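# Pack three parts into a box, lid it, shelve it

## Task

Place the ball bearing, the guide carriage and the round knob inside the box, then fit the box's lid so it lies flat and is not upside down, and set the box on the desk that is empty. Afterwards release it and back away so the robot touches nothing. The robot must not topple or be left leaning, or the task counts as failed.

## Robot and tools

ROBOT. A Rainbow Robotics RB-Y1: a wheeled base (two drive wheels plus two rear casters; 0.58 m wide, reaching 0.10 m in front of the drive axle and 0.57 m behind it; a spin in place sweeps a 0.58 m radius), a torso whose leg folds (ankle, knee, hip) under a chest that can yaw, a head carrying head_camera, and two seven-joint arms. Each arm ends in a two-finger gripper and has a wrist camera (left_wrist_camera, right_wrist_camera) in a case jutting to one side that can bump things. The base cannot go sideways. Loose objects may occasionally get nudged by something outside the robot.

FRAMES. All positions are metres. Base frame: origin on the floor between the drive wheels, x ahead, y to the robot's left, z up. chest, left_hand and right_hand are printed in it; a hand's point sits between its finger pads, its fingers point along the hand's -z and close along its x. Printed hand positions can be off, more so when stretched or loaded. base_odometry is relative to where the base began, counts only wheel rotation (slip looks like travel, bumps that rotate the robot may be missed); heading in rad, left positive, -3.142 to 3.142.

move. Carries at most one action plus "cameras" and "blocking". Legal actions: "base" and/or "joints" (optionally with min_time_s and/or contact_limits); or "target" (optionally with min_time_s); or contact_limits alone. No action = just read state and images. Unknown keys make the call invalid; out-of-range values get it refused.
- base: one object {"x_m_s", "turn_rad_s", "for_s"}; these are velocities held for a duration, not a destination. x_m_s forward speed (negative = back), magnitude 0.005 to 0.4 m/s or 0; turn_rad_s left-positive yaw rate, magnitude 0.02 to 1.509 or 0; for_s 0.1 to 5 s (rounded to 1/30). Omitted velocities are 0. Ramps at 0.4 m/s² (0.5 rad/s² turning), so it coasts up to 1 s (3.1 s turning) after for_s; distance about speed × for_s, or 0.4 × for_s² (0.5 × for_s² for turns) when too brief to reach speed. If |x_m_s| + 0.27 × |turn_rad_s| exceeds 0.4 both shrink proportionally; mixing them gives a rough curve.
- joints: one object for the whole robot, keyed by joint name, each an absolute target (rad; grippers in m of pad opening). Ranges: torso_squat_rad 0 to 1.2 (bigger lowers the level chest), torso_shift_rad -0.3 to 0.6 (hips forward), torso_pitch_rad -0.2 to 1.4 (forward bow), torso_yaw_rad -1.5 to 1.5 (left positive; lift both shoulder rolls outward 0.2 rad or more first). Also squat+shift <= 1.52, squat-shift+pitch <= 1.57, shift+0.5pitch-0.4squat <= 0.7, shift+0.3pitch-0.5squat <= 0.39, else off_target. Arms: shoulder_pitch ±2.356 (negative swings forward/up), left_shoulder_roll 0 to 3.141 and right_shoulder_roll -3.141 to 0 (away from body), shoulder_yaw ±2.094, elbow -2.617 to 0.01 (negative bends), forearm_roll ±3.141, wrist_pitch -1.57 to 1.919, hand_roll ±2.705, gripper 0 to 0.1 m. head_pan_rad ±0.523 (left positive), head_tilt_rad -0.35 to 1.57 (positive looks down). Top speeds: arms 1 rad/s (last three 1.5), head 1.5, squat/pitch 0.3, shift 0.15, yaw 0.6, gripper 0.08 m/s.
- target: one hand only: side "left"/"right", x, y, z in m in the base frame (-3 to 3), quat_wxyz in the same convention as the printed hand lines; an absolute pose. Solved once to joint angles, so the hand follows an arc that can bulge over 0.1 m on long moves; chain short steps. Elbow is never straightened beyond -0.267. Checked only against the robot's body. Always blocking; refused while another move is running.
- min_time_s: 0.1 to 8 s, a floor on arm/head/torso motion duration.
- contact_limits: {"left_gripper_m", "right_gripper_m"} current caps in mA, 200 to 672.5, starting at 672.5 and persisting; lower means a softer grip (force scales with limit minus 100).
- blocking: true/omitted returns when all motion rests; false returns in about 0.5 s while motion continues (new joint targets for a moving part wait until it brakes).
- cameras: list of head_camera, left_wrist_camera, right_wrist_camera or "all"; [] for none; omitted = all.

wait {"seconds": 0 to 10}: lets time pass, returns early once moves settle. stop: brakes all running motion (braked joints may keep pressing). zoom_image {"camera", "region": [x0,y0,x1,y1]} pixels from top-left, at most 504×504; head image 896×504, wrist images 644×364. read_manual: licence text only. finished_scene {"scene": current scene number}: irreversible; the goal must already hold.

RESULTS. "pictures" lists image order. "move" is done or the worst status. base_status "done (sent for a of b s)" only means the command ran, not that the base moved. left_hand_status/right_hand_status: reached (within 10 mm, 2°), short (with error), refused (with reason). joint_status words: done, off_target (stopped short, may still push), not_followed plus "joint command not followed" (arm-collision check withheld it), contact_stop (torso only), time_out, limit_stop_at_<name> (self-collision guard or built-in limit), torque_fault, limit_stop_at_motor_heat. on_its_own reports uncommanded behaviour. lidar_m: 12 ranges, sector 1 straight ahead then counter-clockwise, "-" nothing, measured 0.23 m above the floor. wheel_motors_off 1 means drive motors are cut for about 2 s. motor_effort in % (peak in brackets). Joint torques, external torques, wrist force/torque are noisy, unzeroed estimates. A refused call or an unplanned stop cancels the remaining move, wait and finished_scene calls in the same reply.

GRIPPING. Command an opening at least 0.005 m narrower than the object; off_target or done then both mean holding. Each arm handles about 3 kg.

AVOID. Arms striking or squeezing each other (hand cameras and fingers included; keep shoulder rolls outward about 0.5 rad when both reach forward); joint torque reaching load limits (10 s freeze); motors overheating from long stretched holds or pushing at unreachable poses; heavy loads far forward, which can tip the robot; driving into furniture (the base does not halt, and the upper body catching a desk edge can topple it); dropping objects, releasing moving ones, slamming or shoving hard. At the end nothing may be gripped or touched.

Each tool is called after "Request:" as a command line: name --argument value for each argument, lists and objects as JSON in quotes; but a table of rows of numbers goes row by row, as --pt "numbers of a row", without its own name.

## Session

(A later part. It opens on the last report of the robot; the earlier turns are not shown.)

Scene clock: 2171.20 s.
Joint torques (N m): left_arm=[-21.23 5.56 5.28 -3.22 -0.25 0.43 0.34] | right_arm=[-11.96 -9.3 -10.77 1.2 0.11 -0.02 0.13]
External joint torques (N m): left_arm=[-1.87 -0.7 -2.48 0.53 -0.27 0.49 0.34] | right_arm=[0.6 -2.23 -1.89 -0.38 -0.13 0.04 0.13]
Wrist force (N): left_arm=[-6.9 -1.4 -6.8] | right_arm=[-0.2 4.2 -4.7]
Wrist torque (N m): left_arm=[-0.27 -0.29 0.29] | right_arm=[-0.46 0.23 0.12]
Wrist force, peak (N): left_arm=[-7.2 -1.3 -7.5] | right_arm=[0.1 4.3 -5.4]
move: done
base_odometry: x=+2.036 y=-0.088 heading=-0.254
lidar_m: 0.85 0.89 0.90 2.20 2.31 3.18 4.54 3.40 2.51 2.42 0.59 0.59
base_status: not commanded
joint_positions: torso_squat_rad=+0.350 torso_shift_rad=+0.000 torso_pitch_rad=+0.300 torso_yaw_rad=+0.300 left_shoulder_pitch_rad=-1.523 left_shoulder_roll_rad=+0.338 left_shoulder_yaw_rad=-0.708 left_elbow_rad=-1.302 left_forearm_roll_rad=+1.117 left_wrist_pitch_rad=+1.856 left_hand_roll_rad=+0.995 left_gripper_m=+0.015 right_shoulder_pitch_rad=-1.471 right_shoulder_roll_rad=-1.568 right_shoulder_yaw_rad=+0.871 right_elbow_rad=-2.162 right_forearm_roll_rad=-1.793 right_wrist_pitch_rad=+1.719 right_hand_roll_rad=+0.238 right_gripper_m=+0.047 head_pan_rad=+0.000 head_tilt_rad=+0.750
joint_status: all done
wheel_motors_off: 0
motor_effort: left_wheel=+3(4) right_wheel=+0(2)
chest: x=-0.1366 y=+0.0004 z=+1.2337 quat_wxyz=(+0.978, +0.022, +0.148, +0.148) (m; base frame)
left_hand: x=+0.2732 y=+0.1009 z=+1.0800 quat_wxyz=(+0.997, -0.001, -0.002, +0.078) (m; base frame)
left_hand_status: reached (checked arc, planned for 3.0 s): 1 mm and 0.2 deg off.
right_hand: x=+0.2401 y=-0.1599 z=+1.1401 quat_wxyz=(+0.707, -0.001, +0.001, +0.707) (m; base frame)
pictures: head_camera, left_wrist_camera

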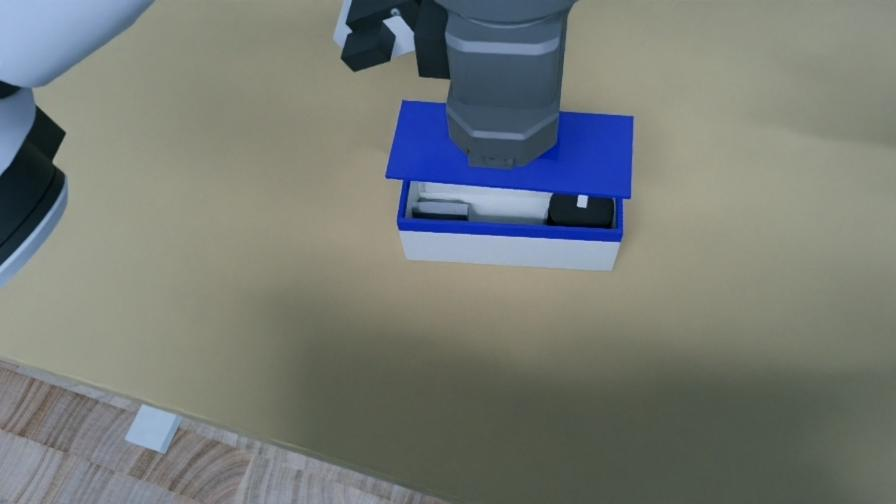

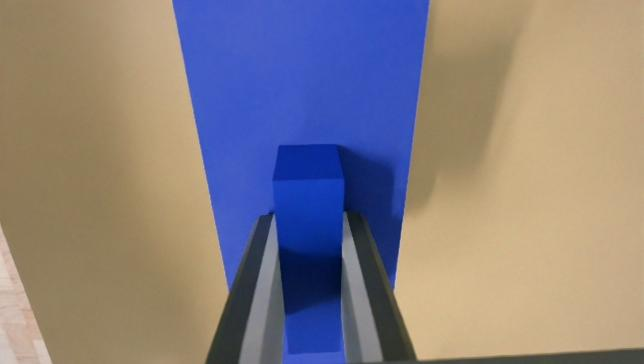

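Request:
move --target '{"side": "left", "x": 0.2704, "y": 0.1006, "z": 1.057, "quat_wxyz": [0.995, 0, 0, 0.0998]}' --min_time_s 1.5 --cameras '["head_camera"]'

Request:
zoom_image --camera "head_camera" --region '[375, 100, 515, 290]'

Request:
zoom_image --camera "head_camera" --region '[505, 100, 645, 290]'

Scene clock: 2236.47 s.
Joint torques (N m): left_arm=[-18.56 4.61 6.16 -4.52 -0.12 -0.03 0.12] | right_arm=[-11.78 -9.27 -10.53 1.16 0.16 -0.14 0.17]
External joint torques (N m): left_arm=[0.62 -1.24 -1.55 -0.55 -0.15 0.02 0.12] | right_arm=[0.78 -2.2 -1.65 -0.42 -0.08 -0.07 0.17]
Wrist force (N): left_arm=[-6.7 -1.1 -6.3] | right_arm=[0.2 3.8 -4.1]
Wrist torque (N m): left_arm=[-0.28 -0.28 0.30] | right_arm=[-0.39 0.27 0.13]
Wrist force, peak (N): left_arm=[-7.0 -1.4 -7.3] | right_arm=[0.4 4.1 -5.2]
move: done
base_odometry: x=+2.036 y=-0.088 heading=-0.254
lidar_m: 0.85 0.90 0.88 2.20 2.31 3.20 4.55 3.40 2.52 2.41 0.60 0.59
base_status: not commanded
joint_positions: torso_squat_rad=+0.350 torso_shift_rad=+0.000 torso_pitch_rad=+0.300 torso_yaw_rad=+0.300 left_shoulder_pitch_rad=-1.480 left_shoulder_roll_rad=+0.325 left_shoulder_yaw_rad=-0.731 left_elbow_rad=-1.303 left_forearm_roll_rad=+1.087 left_wrist_pitch_rad=+1.821 left_hand_roll_rad=+1.033 left_gripper_m=+0.015 right_shoulder_pitch_rad=-1.471 right_shoulder_roll_rad=-1.568 right_shoulder_yaw_rad=+0.871 right_elbow_rad=-2.162 right_forearm_roll_rad=-1.793 right_wrist_pitch_rad=+1.719 right_hand_roll_rad=+0.238 right_gripper_m=+0.047 head_pan_rad=+0.000 head_tilt_rad=+0.750
joint_status: all done
wheel_motors_off: 0
motor_effort: left_wheel=+3(4) right_wheel=+0(2)
chest: x=-0.1366 y=+0.0004 z=+1.2337 quat_wxyz=(+0.978, +0.022, +0.148, +0.148) (m; base frame)
left_hand: x=+0.2705 y=+0.1007 z=+1.0571 quat_wxyz=(+0.995, +0.000, +0.000, +0.100) (m; base frame)
left_hand_status: reached (checked arc, planned for 1.5 s): 0 mm and 0.0 deg off.
right_hand: x=+0.2401 y=-0.1599 z=+1.1401 quat_wxyz=(+0.707, -0.001, +0.001, +0.707) (m; base frame)
pictures: head_camera

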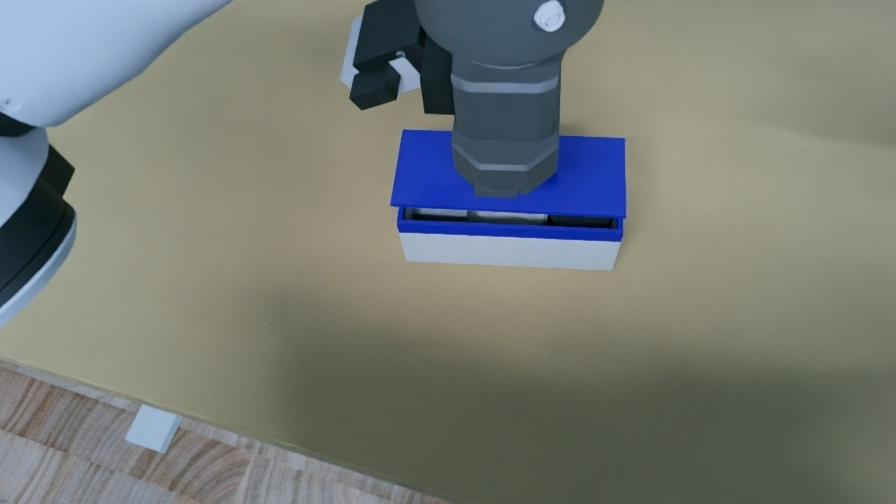

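Scaled by 2.653 from the camera's 896x504 image, which has a finer 1280x720 frame.

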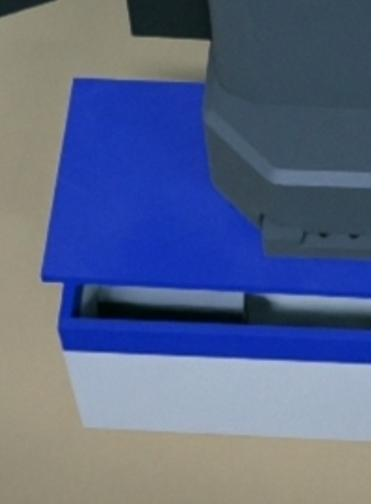

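Scaled by 2.653 from the camera's 896x504 image, which has a finer 1280x720 frame.

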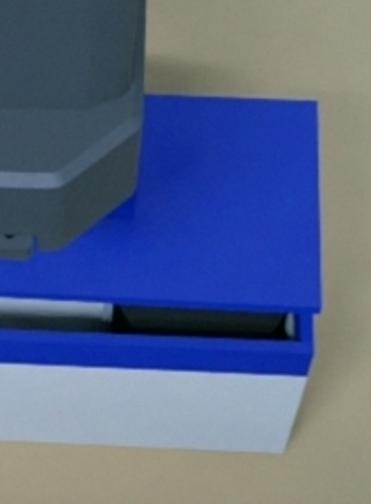

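Request:
move --target '{"side": "left", "x": 0.2688, "y": 0.0997, "z": 1.051, "quat_wxyz": [0.99482, 0, 0, 0.1017]}' --min_time_s 1.0 --cameras '["head_camera"]'

Request:
zoom_image --camera "head_camera" --region '[375, 120, 515, 290]'

Request:
zoom_image --camera "head_camera" --region '[505, 120, 645, 290]'

Scene clock: 2281.57 s.
Joint torques (N m): left_arm=[-18.71 5.38 6.47 -4.55 -0.23 -0.12 0.38] | right_arm=[-11.77 -9.16 -10.6 1.16 0.11 0.06 0.07]
External joint torques (N m): left_arm=[0.38 -0.33 -1.24 -0.52 -0.27 -0.07 0.38] | right_arm=[0.8 -2.09 -1.72 -0.42 -0.12 0.12 0.07]
Wrist force (N): left_arm=[-6.7 -0.7 -6.8] | right_arm=[0.7 3.6 -4.3]
Wrist torque (N m): left_arm=[-0.30 -0.34 0.29] | right_arm=[-0.38 0.32 0.13]
Wrist force, peak (N): left_arm=[-7.4 -1.4 -6.8] | right_arm=[0.5 4.3 -4.8]
move: done
base_odometry: x=+2.036 y=-0.088 heading=-0.254
lidar_m: 0.86 0.90 0.88 2.21 2.30 3.19 4.56 3.41 2.52 2.43 0.60 0.58
base_status: not commanded
joint_positions: torso_squat_rad=+0.350 torso_shift_rad=+0.000 torso_pitch_rad=+0.300 torso_yaw_rad=+0.300 left_shoulder_pitch_rad=-1.467 left_shoulder_roll_rad=+0.322 left_shoulder_yaw_rad=-0.738 left_elbow_rad=-1.309 left_forearm_roll_rad=+1.079 left_wrist_pitch_rad=+1.812 left_hand_roll_rad=+1.040 left_gripper_m=+0.015 right_shoulder_pitch_rad=-1.471 right_shoulder_roll_rad=-1.568 right_shoulder_yaw_rad=+0.871 right_elbow_rad=-2.162 right_forearm_roll_rad=-1.793 right_wrist_pitch_rad=+1.719 right_hand_roll_rad=+0.238 right_gripper_m=+0.047 head_pan_rad=+0.000 head_tilt_rad=+0.750
joint_status: all done
wheel_motors_off: 0
motor_effort: left_wheel=+3(4) right_wheel=-2(3)
chest: x=-0.1366 y=+0.0004 z=+1.2337 quat_wxyz=(+0.978, +0.022, +0.148, +0.148) (m; base frame)
left_hand: x=+0.2688 y=+0.0998 z=+1.0512 quat_wxyz=(+0.995, +0.000, +0.000, +0.102) (m; base frame)
left_hand_status: reached (checked arc, planned for 1.0 s): 0 mm and 0.0 deg off.
right_hand: x=+0.2401 y=-0.1599 z=+1.1401 quat_wxyz=(+0.707, -0.001, +0.001, +0.707) (m; base frame)
pictures: head_camera

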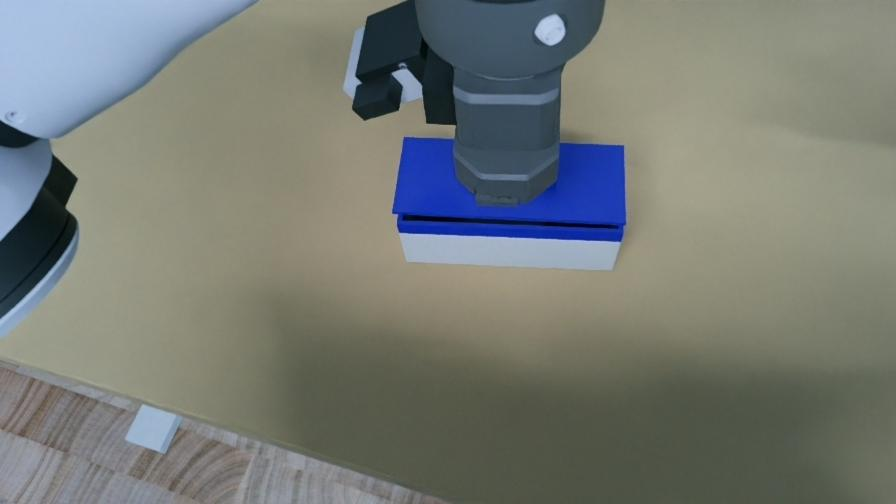

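Scaled by 2.965 from the camera's 896x504 image, which has a finer 1280x720 frame.

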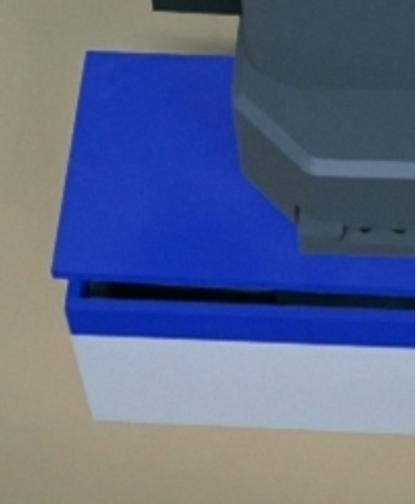

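Scaled by 2.965 from the camera's 896x504 image, which has a finer 1280x720 frame.

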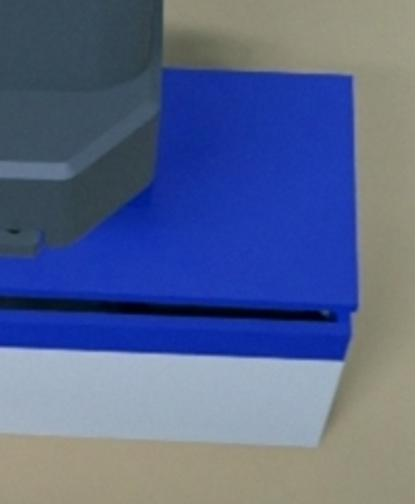

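Request:
move --target '{"side": "left", "x": 0.2685, "y": 0.0987, "z": 1.0485, "quat_wxyz": [0.99457, 0, 0, 0.10406]}' --min_time_s 0.8 --cameras '[]'

Request:
move --target '{"side": "left", "x": 0.2685, "y": 0.0987, "z": 1.0465, "quat_wxyz": [0.99457, 0, 0, 0.10406]}' --min_time_s 0.8 --cameras '["head_camera"]'

Request:
zoom_image --camera "head_camera" --region '[375, 190, 515, 290]'

Request:
zoom_image --camera "head_camera" --region '[505, 190, 645, 290]'

Scene clock: 2322.30 s.
Joint torques (N m): left_arm=[-18.41 5.15 6.22 -4.05 -0.27 -0.24 0.4] | right_arm=[-11.5 -9.11 -10.69 1.12 0.14 -0.03 0.14]
External joint torques (N m): left_arm=[0.65 -0.49 -1.48 0.01 -0.3 -0.19 0.4] | right_arm=[1.07 -2.04 -1.82 -0.46 -0.1 0.03 0.14]
Wrist force (N): left_arm=[-6.4 -0.9 -6.9] | right_arm=[0.1 3.4 -4.6]
Wrist torque (N m): left_arm=[-0.29 -0.23 0.30] | right_arm=[-0.31 0.26 0.18]
Wrist force, peak (N): left_arm=[-7.4 -1.1 -6.9] | right_arm=[-0.2 4.5 -4.8]
move: done
base_odometry: x=+2.036 y=-0.088 heading=-0.254
lidar_m: 0.85 0.90 0.88 2.21 2.31 3.19 4.55 3.38 2.50 2.43 0.58 0.59
base_status: not commanded
joint_positions: torso_squat_rad=+0.350 torso_shift_rad=+0.000 torso_pitch_rad=+0.300 torso_yaw_rad=+0.300 left_shoulder_pitch_rad=-1.464 left_shoulder_roll_rad=+0.318 left_shoulder_yaw_rad=-0.741 left_elbow_rad=-1.308 left_forearm_roll_rad=+1.075 left_wrist_pitch_rad=+1.807 left_hand_roll_rad=+1.046 left_gripper_m=+0.015 right_shoulder_pitch_rad=-1.471 right_shoulder_roll_rad=-1.568 right_shoulder_yaw_rad=+0.871 right_elbow_rad=-2.162 right_forearm_roll_rad=-1.793 right_wrist_pitch_rad=+1.719 right_hand_roll_rad=+0.238 right_gripper_m=+0.047 head_pan_rad=+0.000 head_tilt_rad=+0.750
joint_status: all done
wheel_motors_off: 0
motor_effort: left_wheel=+2(3) right_wheel=-1(2)
chest: x=-0.1366 y=+0.0004 z=+1.2337 quat_wxyz=(+0.978, +0.022, +0.148, +0.148) (m; base frame)
left_hand: x=+0.2685 y=+0.0988 z=+1.0486 quat_wxyz=(+0.995, +0.000, +0.000, +0.104) (m; base frame)
left_hand_status: reached (checked arc, planned for 0.8 s): 0 mm and 0.0 deg off.
right_hand: x=+0.2401 y=-0.1599 z=+1.1401 quat_wxyz=(+0.707, -0.001, +0.001, +0.707) (m; base frame)
pictures: none
No camera images: "cameras" was empty.

Scene clock: 2323.43 s.
Joint torques (N m): left_arm=[-18.52 4.98 5.56 -3.79 -0.08 -0.32 -0.07] | right_arm=[-11.59 -9.3 -10.47 1.06 0 0.05 0.18]
External joint torques (N m): left_arm=[0.53 -0.64 -2.13 0.27 -0.11 -0.27 -0.07] | right_arm=[0.97 -2.23 -1.59 -0.52 -0.24 0.12 0.18]
Wrist force (N): left_arm=[-6.6 -1.2 -6.9] | right_arm=[0.5 3.7 -4.5]
Wrist torque (N m): left_arm=[-0.29 -0.27 0.29] | right_arm=[-0.39 0.33 0.16]
Wrist force, peak (N): left_arm=[-7.0 -1.5 -7.0] | right_arm=[0.5 4.5 -4.4]
move: done
base_odometry: x=+2.036 y=-0.088 heading=-0.254
lidar_m: 0.86 0.91 0.89 2.20 2.32 3.18 4.56 3.40 2.51 2.42 0.60 0.59
base_status: not commanded
joint_positions: torso_squat_rad=+0.350 torso_shift_rad=+0.000 torso_pitch_rad=+0.300 torso_yaw_rad=+0.300 left_shoulder_pitch_rad=-1.461 left_shoulder_roll_rad=+0.317 left_shoulder_yaw_rad=-0.743 left_elbow_rad=-1.306 left_forearm_roll_rad=+1.072 left_wrist_pitch_rad=+1.803 left_hand_roll_rad=+1.044 left_gripper_m=+0.015 right_shoulder_pitch_rad=-1.471 right_shoulder_roll_rad=-1.568 right_shoulder_yaw_rad=+0.871 right_elbow_rad=-2.162 right_forearm_roll_rad=-1.793 right_wrist_pitch_rad=+1.719 right_hand_roll_rad=+0.238 right_gripper_m=+0.047 head_pan_rad=+0.000 head_tilt_rad=+0.750
joint_status: all done
wheel_motors_off: 0
motor_effort: left_wheel=+3(3) right_wheel=+0(1)
chest: x=-0.1366 y=+0.0004 z=+1.2337 quat_wxyz=(+0.978, +0.022, +0.148, +0.148) (m; base frame)
left_hand: x=+0.2686 y=+0.0988 z=+1.0466 quat_wxyz=(+0.995, +0.000, +0.000, +0.104) (m; base frame)
left_hand_status: reached (checked arc, planned for 0.8 s): 0 mm and 0.0 deg off.
right_hand: x=+0.2401 y=-0.1599 z=+1.1401 quat_wxyz=(+0.707, -0.001, +0.001, +0.707) (m; base frame)
pictures: head_camera

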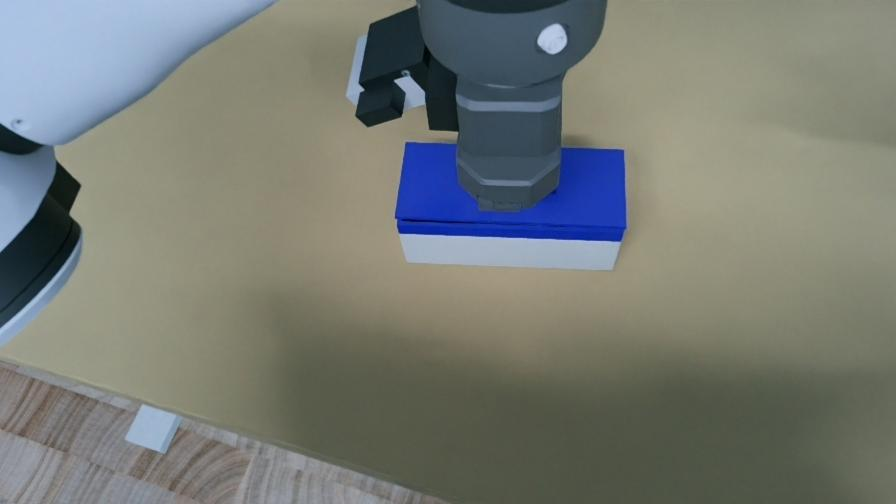

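Scaled by 3.600 from the camera's 896x504 image, which has a finer 1280x720 frame.

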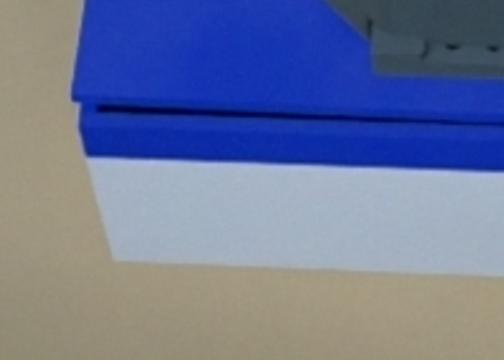

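Scaled by 3.600 from the camera's 896x504 image, which has a finer 1280x720 frame.

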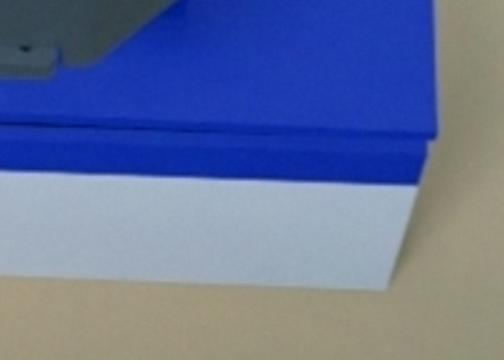

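Request:
move --target '{"side": "left", "x": 0.2681, "y": 0.0988, "z": 1.0462, "quat_wxyz": [0.99379, 0, 0, 0.11127]}' --min_time_s 0.8 --cameras '["head_camera"]'

Request:
zoom_image --camera "head_camera" --region '[375, 190, 515, 290]'

Request:
zoom_image --camera "head_camera" --region '[505, 190, 645, 290]'

Scene clock: 2369.87 s.
Joint torques (N m): left_arm=[-19.23 4.83 7.4 -3.76 0.03 0.2 -0.02] | right_arm=[-11.86 -9.16 -10.62 1.24 0.08 -0.05 0.19]
External joint torques (N m): left_arm=[-0.17 -0.79 -0.3 0.31 0 0.25 -0.02] | right_arm=[0.7 -2.09 -1.74 -0.34 -0.16 0.01 0.19]
Wrist force (N): left_arm=[-6.5 -1.5 -6.9] | right_arm=[0.6 3.8 -4.2]
Wrist torque (N m): left_arm=[-0.23 -0.33 0.23] | right_arm=[-0.41 0.33 0.13]
Wrist force, peak (N): left_arm=[-6.8 -1.6 -7.4] | right_arm=[0.7 4.1 -4.9]
move: done
base_odometry: x=+2.036 y=-0.088 heading=-0.254
lidar_m: 0.85 0.91 0.89 2.21 2.31 3.18 4.55 3.40 2.52 2.42 0.59 0.58
base_status: not commanded
joint_positions: torso_squat_rad=+0.350 torso_shift_rad=+0.000 torso_pitch_rad=+0.300 torso_yaw_rad=+0.300 left_shoulder_pitch_rad=-1.461 left_shoulder_roll_rad=+0.317 left_shoulder_yaw_rad=-0.743 left_elbow_rad=-1.306 left_forearm_roll_rad=+1.072 left_wrist_pitch_rad=+1.803 left_hand_roll_rad=+1.044 left_gripper_m=+0.015 right_shoulder_pitch_rad=-1.471 right_shoulder_roll_rad=-1.568 right_shoulder_yaw_rad=+0.871 right_elbow_rad=-2.162 right_forearm_roll_rad=-1.793 right_wrist_pitch_rad=+1.719 right_hand_roll_rad=+0.238 right_gripper_m=+0.047 head_pan_rad=+0.000 head_tilt_rad=+0.750
joint_status: all done
wheel_motors_off: 0
motor_effort: left_wheel=+3(4) right_wheel=+0(3)
chest: x=-0.1366 y=+0.0004 z=+1.2337 quat_wxyz=(+0.978, +0.022, +0.148, +0.148) (m; base frame)
left_hand: x=+0.2686 y=+0.0988 z=+1.0466 quat_wxyz=(+0.995, +0.000, +0.000, +0.104) (m; base frame)
left_hand_status: reached (checked arc, planned for 0.8 s): 1 mm and 0.8 deg off.
right_hand: x=+0.2401 y=-0.1599 z=+1.1401 quat_wxyz=(+0.707, -0.001, +0.001, +0.707) (m; base frame)
pictures: head_camera

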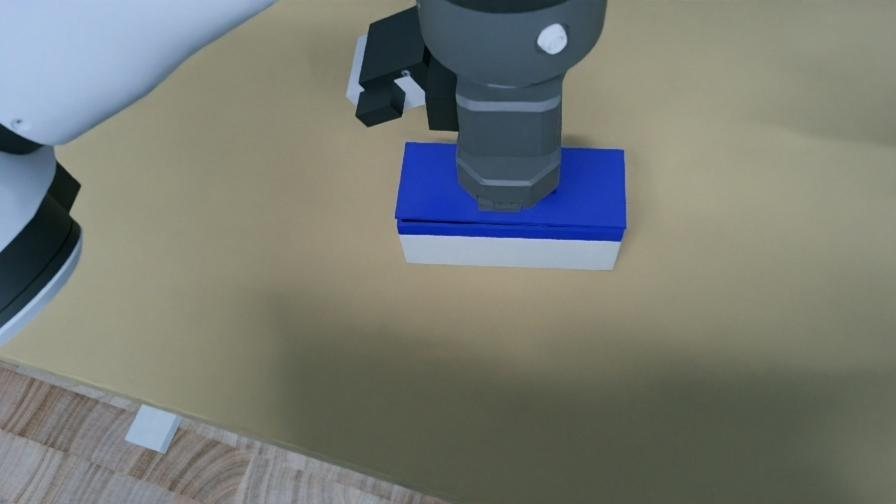

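Scaled by 3.600 from the camera's 896x504 image, which has a finer 1280x720 frame.

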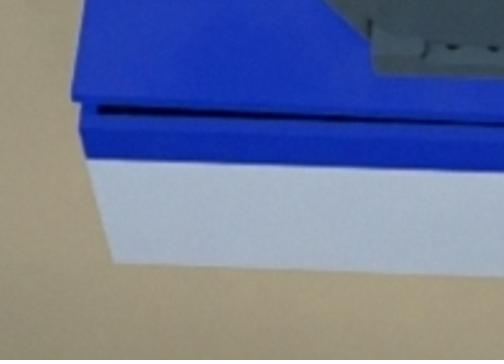

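Scaled by 3.600 from the camera's 896x504 image, which has a finer 1280x720 frame.

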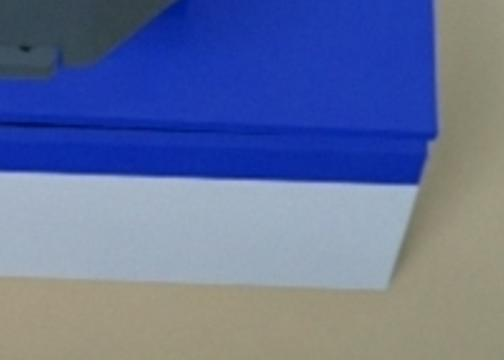

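Request:
move --target '{"side": "left", "x": 0.2681, "y": 0.0988, "z": 1.0495, "quat_wxyz": [0.9937, 0, 0, 0.1122]}' --min_time_s 0.8 --cameras '[]'

Request:
move --target '{"side": "left", "x": 0.2681, "y": 0.0988, "z": 1.0455, "quat_wxyz": [0.9937, 0, 0, 0.1122]}' --min_time_s 0.8 --cameras '["head_camera"]'

Request:
zoom_image --camera "head_camera" --region '[375, 190, 515, 290]'

Request:
zoom_image --camera "head_camera" --region '[505, 190, 645, 290]'

Scene clock: 2388.67 s.
Joint torques (N m): left_arm=[-20.8 7.11 9.06 -4.62 0.52 0.31 0.3] | right_arm=[-11.84 -9.2 -10.64 1.05 0.16 0 0.14]
External joint torques (N m): left_arm=[-1.75 1.48 1.36 -0.56 0.48 0.36 0.3] | right_arm=[0.72 -2.13 -1.76 -0.53 -0.08 0.06 0.14]
Wrist force (N): left_arm=[-6.4 -1.1 -7.3] | right_arm=[0.7 3.7 -4.2]
Wrist torque (N m): left_arm=[-0.30 -0.26 0.26] | right_arm=[-0.36 0.31 0.15]
Wrist force, peak (N): left_arm=[-6.9 -1.2 -7.4] | right_arm=[0.7 4.3 -4.7]
move: done
base_odometry: x=+2.036 y=-0.088 heading=-0.254
lidar_m: 0.86 0.90 0.89 2.21 2.30 3.18 4.55 3.39 2.52 2.43 0.60 0.60
base_status: not commanded
joint_positions: torso_squat_rad=+0.350 torso_shift_rad=+0.000 torso_pitch_rad=+0.300 torso_yaw_rad=+0.300 left_shoulder_pitch_rad=-1.463 left_shoulder_roll_rad=+0.318 left_shoulder_yaw_rad=-0.739 left_elbow_rad=-1.311 left_forearm_roll_rad=+1.074 left_wrist_pitch_rad=+1.811 left_hand_roll_rad=+1.063 left_gripper_m=+0.015 right_shoulder_pitch_rad=-1.471 right_shoulder_roll_rad=-1.568 right_shoulder_yaw_rad=+0.871 right_elbow_rad=-2.162 right_forearm_roll_rad=-1.793 right_wrist_pitch_rad=+1.719 right_hand_roll_rad=+0.238 right_gripper_m=+0.047 head_pan_rad=+0.000 head_tilt_rad=+0.750
joint_status: all done
wheel_motors_off: 0
motor_effort: left_wheel=+3(4) right_wheel=-1(1)
chest: x=-0.1366 y=+0.0004 z=+1.2337 quat_wxyz=(+0.978, +0.022, +0.148, +0.148) (m; base frame)
left_hand: x=+0.2679 y=+0.0988 z=+1.0491 quat_wxyz=(+0.994, +0.000, +0.000, +0.112) (m; base frame)
left_hand_status: reached (checked arc, planned for 0.8 s): 0 mm and 0.1 deg off.
right_hand: x=+0.2401 y=-0.1599 z=+1.1401 quat_wxyz=(+0.707, -0.001, +0.001, +0.707) (m; base frame)
pictures: none
No camera images: "cameras" was empty.

Scene clock: 2389.80 s.
Joint torques (N m): left_arm=[-18.62 5.09 5.56 -3.91 -0.24 -0.21 -0.28] | right_arm=[-12.04 -8.82 -10.42 1.09 0.15 -0.05 0.15]
External joint torques (N m): left_arm=[0.41 -0.49 -2.13 0.18 -0.28 -0.16 -0.28] | right_arm=[0.52 -1.75 -1.54 -0.49 -0.08 0.02 0.15]
Wrist force (N): left_arm=[-6.6 -1.3 -6.7] | right_arm=[0.2 4.3 -3.4]
Wrist torque (N m): left_arm=[-0.30 -0.26 0.28] | right_arm=[-0.43 0.27 0.13]
Wrist force, peak (N): left_arm=[-6.9 -1.1 -7.2] | right_arm=[0.2 4.8 -4.7]
move: done
base_odometry: x=+2.036 y=-0.088 heading=-0.254
lidar_m: 0.86 0.90 0.88 2.20 2.30 3.20 4.55 3.40 2.53 2.43 0.59 0.59
base_status: not commanded
joint_positions: torso_squat_rad=+0.350 torso_shift_rad=+0.000 torso_pitch_rad=+0.300 torso_yaw_rad=+0.300 left_shoulder_pitch_rad=-1.457 left_shoulder_roll_rad=+0.316 left_shoulder_yaw_rad=-0.743 left_elbow_rad=-1.308 left_forearm_roll_rad=+1.069 left_wrist_pitch_rad=+1.803 left_hand_roll_rad=+1.061 left_gripper_m=+0.015 right_shoulder_pitch_rad=-1.471 right_shoulder_roll_rad=-1.568 right_shoulder_yaw_rad=+0.871 right_elbow_rad=-2.162 right_forearm_roll_rad=-1.793 right_wrist_pitch_rad=+1.719 right_hand_roll_rad=+0.238 right_gripper_m=+0.047 head_pan_rad=+0.000 head_tilt_rad=+0.750
joint_status: all done
wheel_motors_off: 0
motor_effort: left_wheel=+3(4) right_wheel=+1(2)
chest: x=-0.1366 y=+0.0004 z=+1.2337 quat_wxyz=(+0.978, +0.022, +0.148, +0.148) (m; base frame)
left_hand: x=+0.2681 y=+0.0989 z=+1.0456 quat_wxyz=(+0.994, +0.000, +0.000, +0.112) (m; base frame)
left_hand_status: reached (checked arc, planned for 0.8 s): 0 mm and 0.0 deg off.
right_hand: x=+0.2401 y=-0.1599 z=+1.1401 quat_wxyz=(+0.707, -0.001, +0.001, +0.707) (m; base frame)
pictures: head_camera

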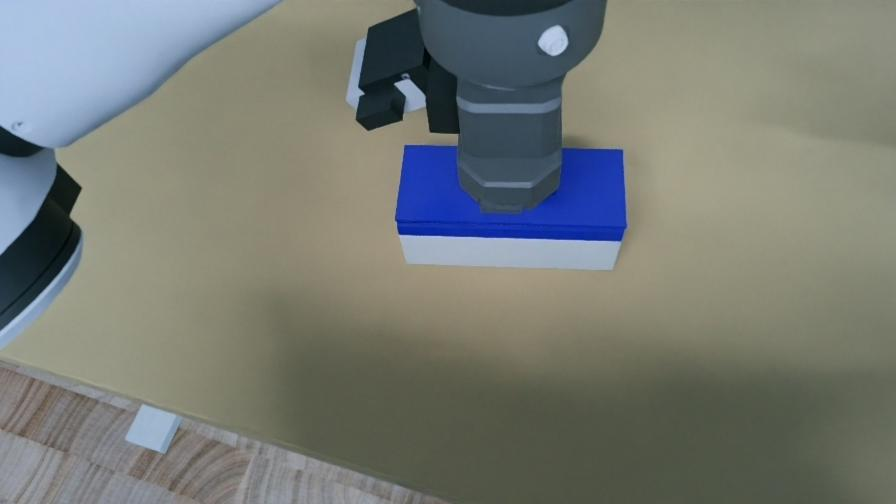

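Scaled by 3.600 from the camera's 896x504 image, which has a finer 1280x720 frame.

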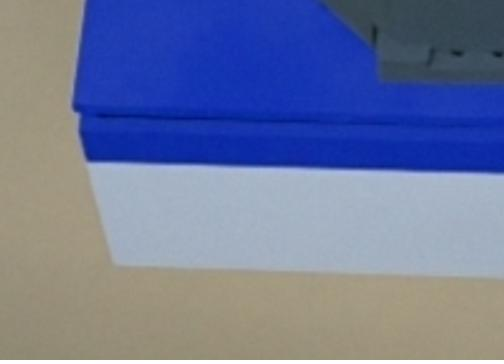

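Scaled by 3.600 from the camera's 896x504 image, which has a finer 1280x720 frame.

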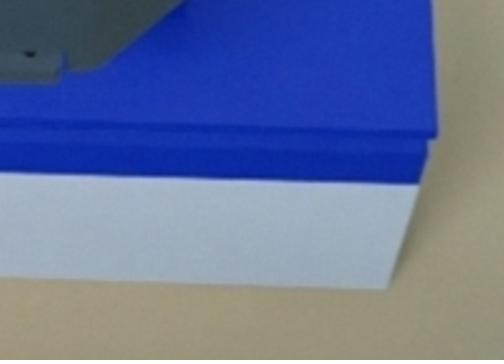

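Request:
move --target '{"side": "left", "x": 0.2674, "y": 0.0992, "z": 1.0485, "quat_wxyz": [0.9931, 0, 0, 0.11723]}' --min_time_s 0.8 --cameras '[]'

Request:
move --target '{"side": "left", "x": 0.2674, "y": 0.0992, "z": 1.044, "quat_wxyz": [0.9931, 0, 0, 0.11723]}' --min_time_s 0.8 --cameras '["head_camera"]'

Request:
zoom_image --camera "head_camera" --region '[375, 190, 515, 290]'

Request:
zoom_image --camera "head_camera" --region '[505, 190, 645, 290]'

Scene clock: 2415.93 s.
Joint torques (N m): left_arm=[-21.09 7.52 9.31 -4.72 0.33 0.56 0.12] | right_arm=[-11.82 -9.08 -10.59 1.17 0 0.09 0.14]
External joint torques (N m): left_arm=[-2.07 1.92 1.61 -0.64 0.29 0.61 0.12] | right_arm=[0.74 -2.01 -1.71 -0.41 -0.24 0.15 0.14]
Wrist force (N): left_arm=[-6.2 -0.8 -6.7] | right_arm=[0.4 3.8 -4.6]
Wrist torque (N m): left_arm=[-0.35 -0.25 0.31] | right_arm=[-0.40 0.28 0.15]
Wrist force, peak (N): left_arm=[-7.3 -1.5 -6.8] | right_arm=[-0.1 4.3 -5.0]
move: done
base_odometry: x=+2.036 y=-0.088 heading=-0.254
lidar_m: 0.85 0.88 0.89 2.21 2.31 3.18 4.58 3.40 2.53 2.43 0.61 0.59
base_status: not commanded
joint_positions: torso_squat_rad=+0.350 torso_shift_rad=+0.000 torso_pitch_rad=+0.300 torso_yaw_rad=+0.300 left_shoulder_pitch_rad=-1.458 left_shoulder_roll_rad=+0.319 left_shoulder_yaw_rad=-0.739 left_elbow_rad=-1.315 left_forearm_roll_rad=+1.072 left_wrist_pitch_rad=+1.811 left_hand_roll_rad=+1.074 left_gripper_m=+0.015 right_shoulder_pitch_rad=-1.471 right_shoulder_roll_rad=-1.568 right_shoulder_yaw_rad=+0.871 right_elbow_rad=-2.162 right_forearm_roll_rad=-1.793 right_wrist_pitch_rad=+1.719 right_hand_roll_rad=+0.238 right_gripper_m=+0.047 head_pan_rad=+0.000 head_tilt_rad=+0.750
joint_status: all done
wheel_motors_off: 0
motor_effort: left_wheel=+2(4) right_wheel=+1(2)
chest: x=-0.1366 y=+0.0004 z=+1.2337 quat_wxyz=(+0.978, +0.022, +0.148, +0.148) (m; base frame)
left_hand: x=+0.2672 y=+0.0992 z=+1.0481 quat_wxyz=(+0.993, +0.000, +0.000, +0.117) (m; base frame)
left_hand_status: reached (checked arc, planned for 0.8 s): 0 mm and 0.1 deg off.
right_hand: x=+0.2401 y=-0.1599 z=+1.1401 quat_wxyz=(+0.707, -0.001, +0.001, +0.707) (m; base frame)
pictures: none
No camera images: "cameras" was empty.

Scene clock: 2417.07 s.
Joint torques (N m): left_arm=[-19.32 4.23 6.56 -3.64 -0.2 -0.01 -0.14] | right_arm=[-11.43 -9.33 -10.82 1.13 0.07 0.06 0.2]
External joint torques (N m): left_arm=[-0.32 -1.31 -1.13 0.47 -0.24 0.04 -0.14] | right_arm=[1.13 -2.26 -1.94 -0.45 -0.16 0.12 0.2]
Wrist force (N): left_arm=[-6.7 -0.8 -6.9] | right_arm=[0.4 3.8 -4.4]
Wrist torque (N m): left_arm=[-0.36 -0.29 0.28] | right_arm=[-0.38 0.30 0.12]
Wrist force, peak (N): left_arm=[-7.1 -1.2 -7.3] | right_arm=[0.5 4.5 -4.8]
move: done
base_odometry: x=+2.036 y=-0.088 heading=-0.254
lidar_m: 0.85 0.90 0.87 2.21 2.30 3.20 4.54 3.41 2.51 2.43 0.60 0.56
base_status: not commanded
joint_positions: torso_squat_rad=+0.350 torso_shift_rad=+0.000 torso_pitch_rad=+0.300 torso_yaw_rad=+0.300 left_shoulder_pitch_rad=-1.452 left_shoulder_roll_rad=+0.317 left_shoulder_yaw_rad=-0.743 left_elbow_rad=-1.313 left_forearm_roll_rad=+1.066 left_wrist_pitch_rad=+1.802 left_hand_roll_rad=+1.072 left_gripper_m=+0.015 right_shoulder_pitch_rad=-1.471 right_shoulder_roll_rad=-1.568 right_shoulder_yaw_rad=+0.871 right_elbow_rad=-2.162 right_forearm_roll_rad=-1.793 right_wrist_pitch_rad=+1.719 right_hand_roll_rad=+0.238 right_gripper_m=+0.047 head_pan_rad=+0.000 head_tilt_rad=+0.750
joint_status: all done
wheel_motors_off: 0
motor_effort: left_wheel=+2(3) right_wheel=+1(3)
chest: x=-0.1366 y=+0.0004 z=+1.2337 quat_wxyz=(+0.978, +0.022, +0.148, +0.148) (m; base frame)
left_hand: x=+0.2674 y=+0.0993 z=+1.0442 quat_wxyz=(+0.993, +0.000, +0.000, +0.117) (m; base frame)
left_hand_status: reached (checked arc, planned for 0.8 s): 0 mm and 0.0 deg off.
right_hand: x=+0.2401 y=-0.1599 z=+1.1401 quat_wxyz=(+0.707, -0.001, +0.001, +0.707) (m; base frame)
pictures: head_camera

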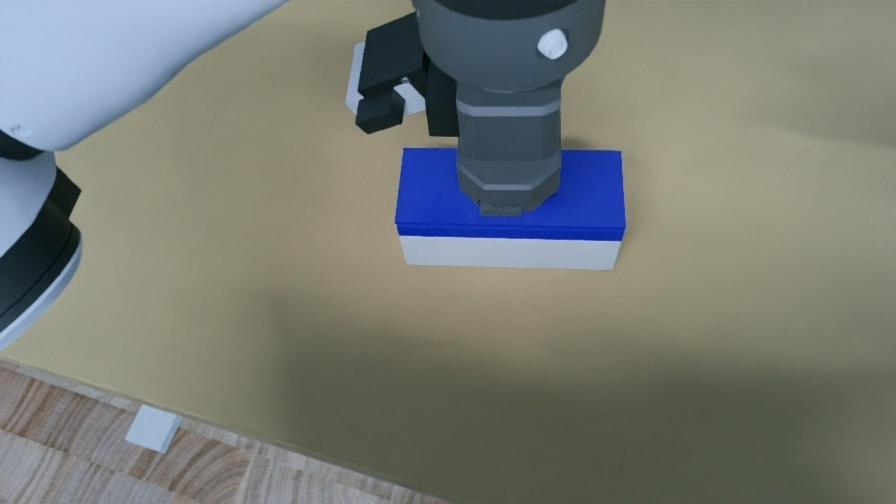

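Scaled by 3.600 from the camera's 896x504 image, which has a finer 1280x720 frame.

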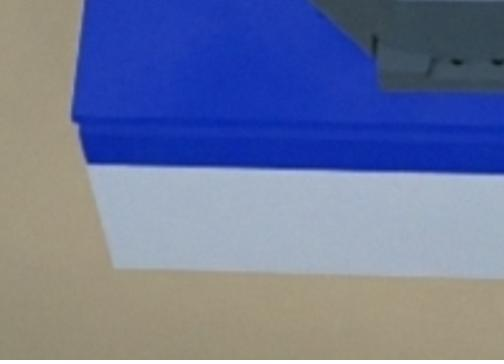

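Scaled by 3.600 from the camera's 896x504 image, which has a finer 1280x720 frame.

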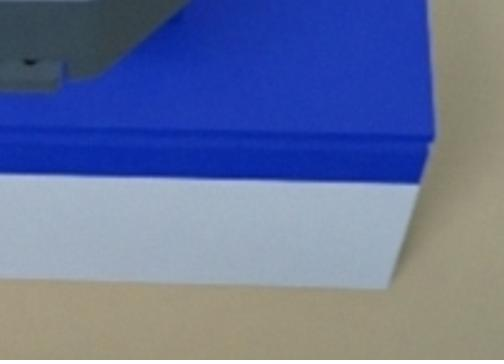

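Request:
move --target '{"side": "left", "x": 0.2674, "y": 0.0993, "z": 1.0425, "quat_wxyz": [0.9931, 0, 0, 0.11723]}' --min_time_s 0.8 --cameras '[]'

Request:
move --target '{"side": "left", "x": 0.2674, "y": 0.0993, "z": 1.041, "quat_wxyz": [0.9931, 0, 0, 0.11723]}' --min_time_s 0.8 --cameras '["head_camera"]'

Request:
zoom_image --camera "head_camera" --region '[375, 190, 515, 290]'

Request:
zoom_image --camera "head_camera" --region '[505, 190, 645, 290]'

Scene clock: 2435.60 s.
Joint torques (N m): left_arm=[-18.69 5.42 5.82 -3.68 -0.15 0.14 -0.3] | right_arm=[-11.24 -9.17 -10.42 1.08 0.11 -0.01 0.15]
External joint torques (N m): left_arm=[0.31 -0.1 -1.86 0.45 -0.19 0.19 -0.3] | right_arm=[1.32 -2.1 -1.54 -0.5 -0.13 0.05 0.15]
Wrist force (N): left_arm=[-6.4 -1.4 -6.4] | right_arm=[0.1 4.0 -4.3]
Wrist torque (N m): left_arm=[-0.27 -0.27 0.31] | right_arm=[-0.42 0.25 0.15]
Wrist force, peak (N): left_arm=[-7.2 -1.4 -7.2] | right_arm=[0.1 4.2 -4.9]
move: done
base_odometry: x=+2.036 y=-0.088 heading=-0.254
lidar_m: 0.86 0.89 0.88 2.20 2.29 3.19 4.55 3.39 2.51 2.43 0.59 0.59
base_status: not commanded
joint_positions: torso_squat_rad=+0.350 torso_shift_rad=+0.000 torso_pitch_rad=+0.300 torso_yaw_rad=+0.300 left_shoulder_pitch_rad=-1.450 left_shoulder_roll_rad=+0.316 left_shoulder_yaw_rad=-0.745 left_elbow_rad=-1.311 left_forearm_roll_rad=+1.064 left_wrist_pitch_rad=+1.799 left_hand_roll_rad=+1.070 left_gripper_m=+0.015 right_shoulder_pitch_rad=-1.471 right_shoulder_roll_rad=-1.568 right_shoulder_yaw_rad=+0.871 right_elbow_rad=-2.162 right_forearm_roll_rad=-1.793 right_wrist_pitch_rad=+1.719 right_hand_roll_rad=+0.238 right_gripper_m=+0.047 head_pan_rad=+0.000 head_tilt_rad=+0.750
joint_status: all done
wheel_motors_off: 0
motor_effort: left_wheel=+3(3) right_wheel=+2(2)
chest: x=-0.1366 y=+0.0004 z=+1.2337 quat_wxyz=(+0.978, +0.022, +0.148, +0.148) (m; base frame)
left_hand: x=+0.2675 y=+0.0994 z=+1.0426 quat_wxyz=(+0.993, +0.000, +0.000, +0.117) (m; base frame)
left_hand_status: reached (checked arc, planned for 0.8 s): 0 mm and 0.0 deg off.
right_hand: x=+0.2401 y=-0.1599 z=+1.1401 quat_wxyz=(+0.707, -0.001, +0.001, +0.707) (m; base frame)
pictures: none
No camera images: "cameras" was empty.

Scene clock: 2436.73 s.
Joint torques (N m): left_arm=[-18.81 4.43 6.12 -3.63 -0.17 -0.01 -0.27] | right_arm=[-11.94 -9.16 -10.59 1.01 0.1 0.02 0.08]
External joint torques (N m): left_arm=[0.18 -1.07 -1.56 0.51 -0.21 0.04 -0.27] | right_arm=[0.62 -2.09 -1.72 -0.57 -0.13 0.09 0.08]
Wrist force (N): left_arm=[-6.5 -1.5 -6.8] | right_arm=[0.9 4.0 -4.6]
Wrist torque (N m): left_arm=[-0.26 -0.27 0.33] | right_arm=[-0.40 0.37 0.14]
Wrist force, peak (N): left_arm=[-7.1 -1.1 -7.1] | right_arm=[0.0 4.1 -5.0]
move: done
base_odometry: x=+2.036 y=-0.088 heading=-0.254
lidar_m: 0.85 0.92 0.88 2.20 2.32 3.18 4.55 3.41 2.51 2.41 0.60 0.59
base_status: not commanded
joint_positions: torso_squat_rad=+0.350 torso_shift_rad=+0.000 torso_pitch_rad=+0.300 torso_yaw_rad=+0.300 left_shoulder_pitch_rad=-1.447 left_shoulder_roll_rad=+0.315 left_shoulder_yaw_rad=-0.747 left_elbow_rad=-1.310 left_forearm_roll_rad=+1.062 left_wrist_pitch_rad=+1.796 left_hand_roll_rad=+1.069 left_gripper_m=+0.015 right_shoulder_pitch_rad=-1.471 right_shoulder_roll_rad=-1.568 right_shoulder_yaw_rad=+0.871 right_elbow_rad=-2.162 right_forearm_roll_rad=-1.793 right_wrist_pitch_rad=+1.719 right_hand_roll_rad=+0.238 right_gripper_m=+0.047 head_pan_rad=+0.000 head_tilt_rad=+0.750
joint_status: all done
wheel_motors_off: 0
motor_effort: left_wheel=+3(3) right_wheel=-1(2)
chest: x=-0.1366 y=+0.0004 z=+1.2337 quat_wxyz=(+0.978, +0.022, +0.148, +0.148) (m; base frame)
left_hand: x=+0.2675 y=+0.0994 z=+1.0411 quat_wxyz=(+0.993, +0.000, +0.000, +0.117) (m; base frame)
left_hand_status: reached (checked arc, planned for 0.8 s): 0 mm and 0.0 deg off.
right_hand: x=+0.2401 y=-0.1599 z=+1.1401 quat_wxyz=(+0.707, -0.001, +0.001, +0.707) (m; base frame)
pictures: head_camera

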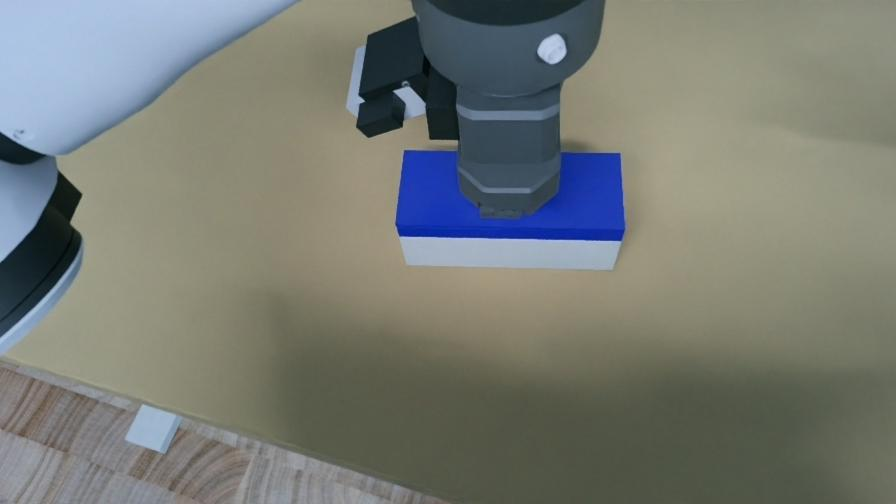

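Scaled by 3.600 from the camera's 896x504 image, which has a finer 1280x720 frame.

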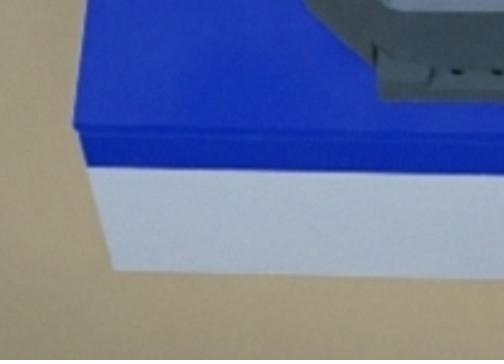

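Scaled by 3.600 from the camera's 896x504 image, which has a finer 1280x720 frame.

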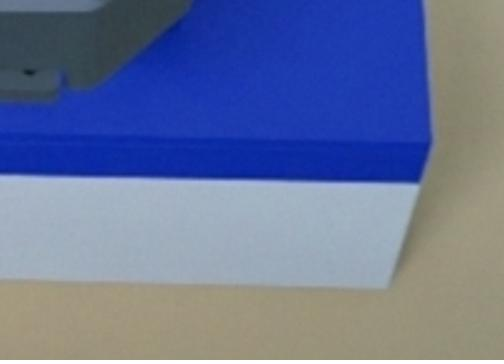

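Request:
move --target '{"side": "left", "x": 0.2674, "y": 0.0993, "z": 1.0398, "quat_wxyz": [0.9931, 0, 0, 0.11723]}' --min_time_s 0.8 --cameras '[]'

Request:
move --target '{"side": "left", "x": 0.2674, "y": 0.0993, "z": 1.0388, "quat_wxyz": [0.9931, 0, 0, 0.11723]}' --min_time_s 0.8 --cameras '["head_camera"]'

Request:
zoom_image --camera "head_camera" --region '[375, 190, 515, 290]'

Request:
zoom_image --camera "head_camera" --region '[505, 190, 645, 290]'

Scene clock: 2448.73 s.
Joint torques (N m): left_arm=[-18.56 5.26 6.11 -3.71 -0.42 0 0.02] | right_arm=[-11.61 -9.12 -10.75 0.97 0.1 0 0.15]
External joint torques (N m): left_arm=[0.42 -0.22 -1.56 0.44 -0.45 0.05 0.02] | right_arm=[0.95 -2.05 -1.87 -0.61 -0.14 0.06 0.15]
Wrist force (N): left_arm=[-6.6 -1.2 -7.0] | right_arm=[0.0 3.9 -4.2]
Wrist torque (N m): left_arm=[-0.28 -0.30 0.29] | right_arm=[-0.37 0.24 0.15]
Wrist force, peak (N): left_arm=[-7.2 -1.1 -7.0] | right_arm=[0.5 4.3 -4.8]
move: done
base_odometry: x=+2.036 y=-0.088 heading=-0.254
lidar_m: 0.85 0.91 0.88 2.20 2.31 3.18 4.56 3.40 2.51 2.42 0.60 0.59
base_status: not commanded
joint_positions: torso_squat_rad=+0.350 torso_shift_rad=+0.000 torso_pitch_rad=+0.300 torso_yaw_rad=+0.300 left_shoulder_pitch_rad=-1.445 left_shoulder_roll_rad=+0.315 left_shoulder_yaw_rad=-0.748 left_elbow_rad=-1.309 left_forearm_roll_rad=+1.061 left_wrist_pitch_rad=+1.794 left_hand_roll_rad=+1.069 left_gripper_m=+0.015 right_shoulder_pitch_rad=-1.471 right_shoulder_roll_rad=-1.568 right_shoulder_yaw_rad=+0.871 right_elbow_rad=-2.162 right_forearm_roll_rad=-1.793 right_wrist_pitch_rad=+1.719 right_hand_roll_rad=+0.238 right_gripper_m=+0.047 head_pan_rad=+0.000 head_tilt_rad=+0.750
joint_status: all done
wheel_motors_off: 0
motor_effort: left_wheel=+2(4) right_wheel=+0(2)
chest: x=-0.1366 y=+0.0004 z=+1.2337 quat_wxyz=(+0.978, +0.022, +0.148, +0.148) (m; base frame)
left_hand: x=+0.2675 y=+0.0994 z=+1.0399 quat_wxyz=(+0.993, +0.000, +0.000, +0.117) (m; base frame)
left_hand_status: reached (checked arc, planned for 0.8 s): 0 mm and 0.0 deg off.
right_hand: x=+0.2401 y=-0.1599 z=+1.1401 quat_wxyz=(+0.707, -0.001, +0.001, +0.707) (m; base frame)
pictures: none
No camera images: "cameras" was empty.

Scene clock: 2449.87 s.
Joint torques (N m): left_arm=[-17.83 4.58 4.77 -3.06 0.02 -0.03 -0.05] | right_arm=[-11.79 -9.08 -10.85 1.06 0.05 0.03 0.13]
External joint torques (N m): left_arm=[1.15 -0.89 -2.9 1.09 -0.01 0.02 -0.05] | right_arm=[0.77 -2.01 -1.97 -0.53 -0.18 0.09 0.13]
Wrist force (N): left_arm=[-7.1 -0.2 -1.4] | right_arm=[0.4 4.0 -4.6]
Wrist torque (N m): left_arm=[-0.46 -0.41 0.28] | right_arm=[-0.44 0.31 0.13]
Wrist force, peak (N): left_arm=[-6.7 -1.0 -7.0] | right_arm=[0.3 4.2 -4.7]
move: done
base_odometry: x=+2.036 y=-0.088 heading=-0.254
lidar_m: 0.85 0.90 0.88 2.21 2.30 3.19 4.56 3.39 2.51 2.42 0.60 0.58
base_status: not commanded
joint_positions: torso_squat_rad=+0.350 torso_shift_rad=+0.000 torso_pitch_rad=+0.300 torso_yaw_rad=+0.300 left_shoulder_pitch_rad=-1.444 left_shoulder_roll_rad=+0.314 left_shoulder_yaw_rad=-0.749 left_elbow_rad=-1.308 left_forearm_roll_rad=+1.060 left_wrist_pitch_rad=+1.792 left_hand_roll_rad=+1.068 left_gripper_m=+0.015 right_shoulder_pitch_rad=-1.471 right_shoulder_roll_rad=-1.568 right_shoulder_yaw_rad=+0.871 right_elbow_rad=-2.162 right_forearm_roll_rad=-1.793 right_wrist_pitch_rad=+1.719 right_hand_roll_rad=+0.238 right_gripper_m=+0.047 head_pan_rad=+0.000 head_tilt_rad=+0.750
joint_status: all done
wheel_motors_off: 0
motor_effort: left_wheel=+3(3) right_wheel=+0(2)
chest: x=-0.1366 y=+0.0004 z=+1.2337 quat_wxyz=(+0.978, +0.022, +0.148, +0.148) (m; base frame)
left_hand: x=+0.2676 y=+0.0993 z=+1.0391 quat_wxyz=(+0.993, +0.000, +0.000, +0.117) (m; base frame)
left_hand_status: reached (checked arc, planned for 0.8 s): 0 mm and 0.0 deg off.
right_hand: x=+0.2401 y=-0.1599 z=+1.1401 quat_wxyz=(+0.707, -0.001, +0.001, +0.707) (m; base frame)
pictures: head_camera

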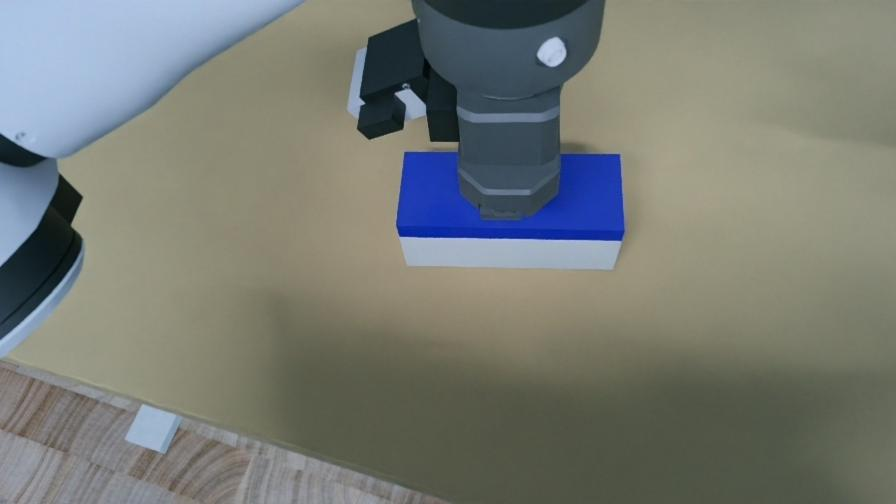

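Scaled by 3.600 from the camera's 896x504 image, which has a finer 1280x720 frame.

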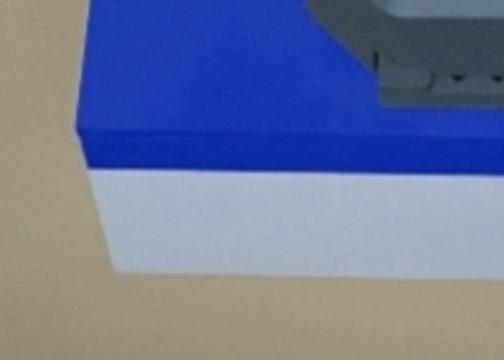

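Scaled by 3.600 from the camera's 896x504 image, which has a finer 1280x720 frame.

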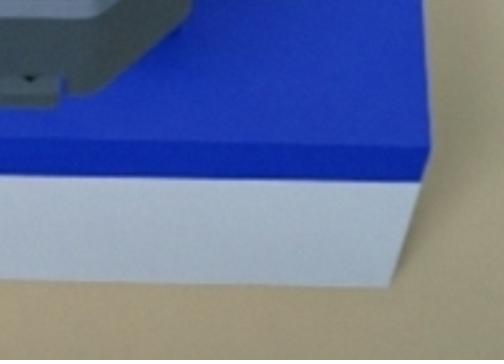

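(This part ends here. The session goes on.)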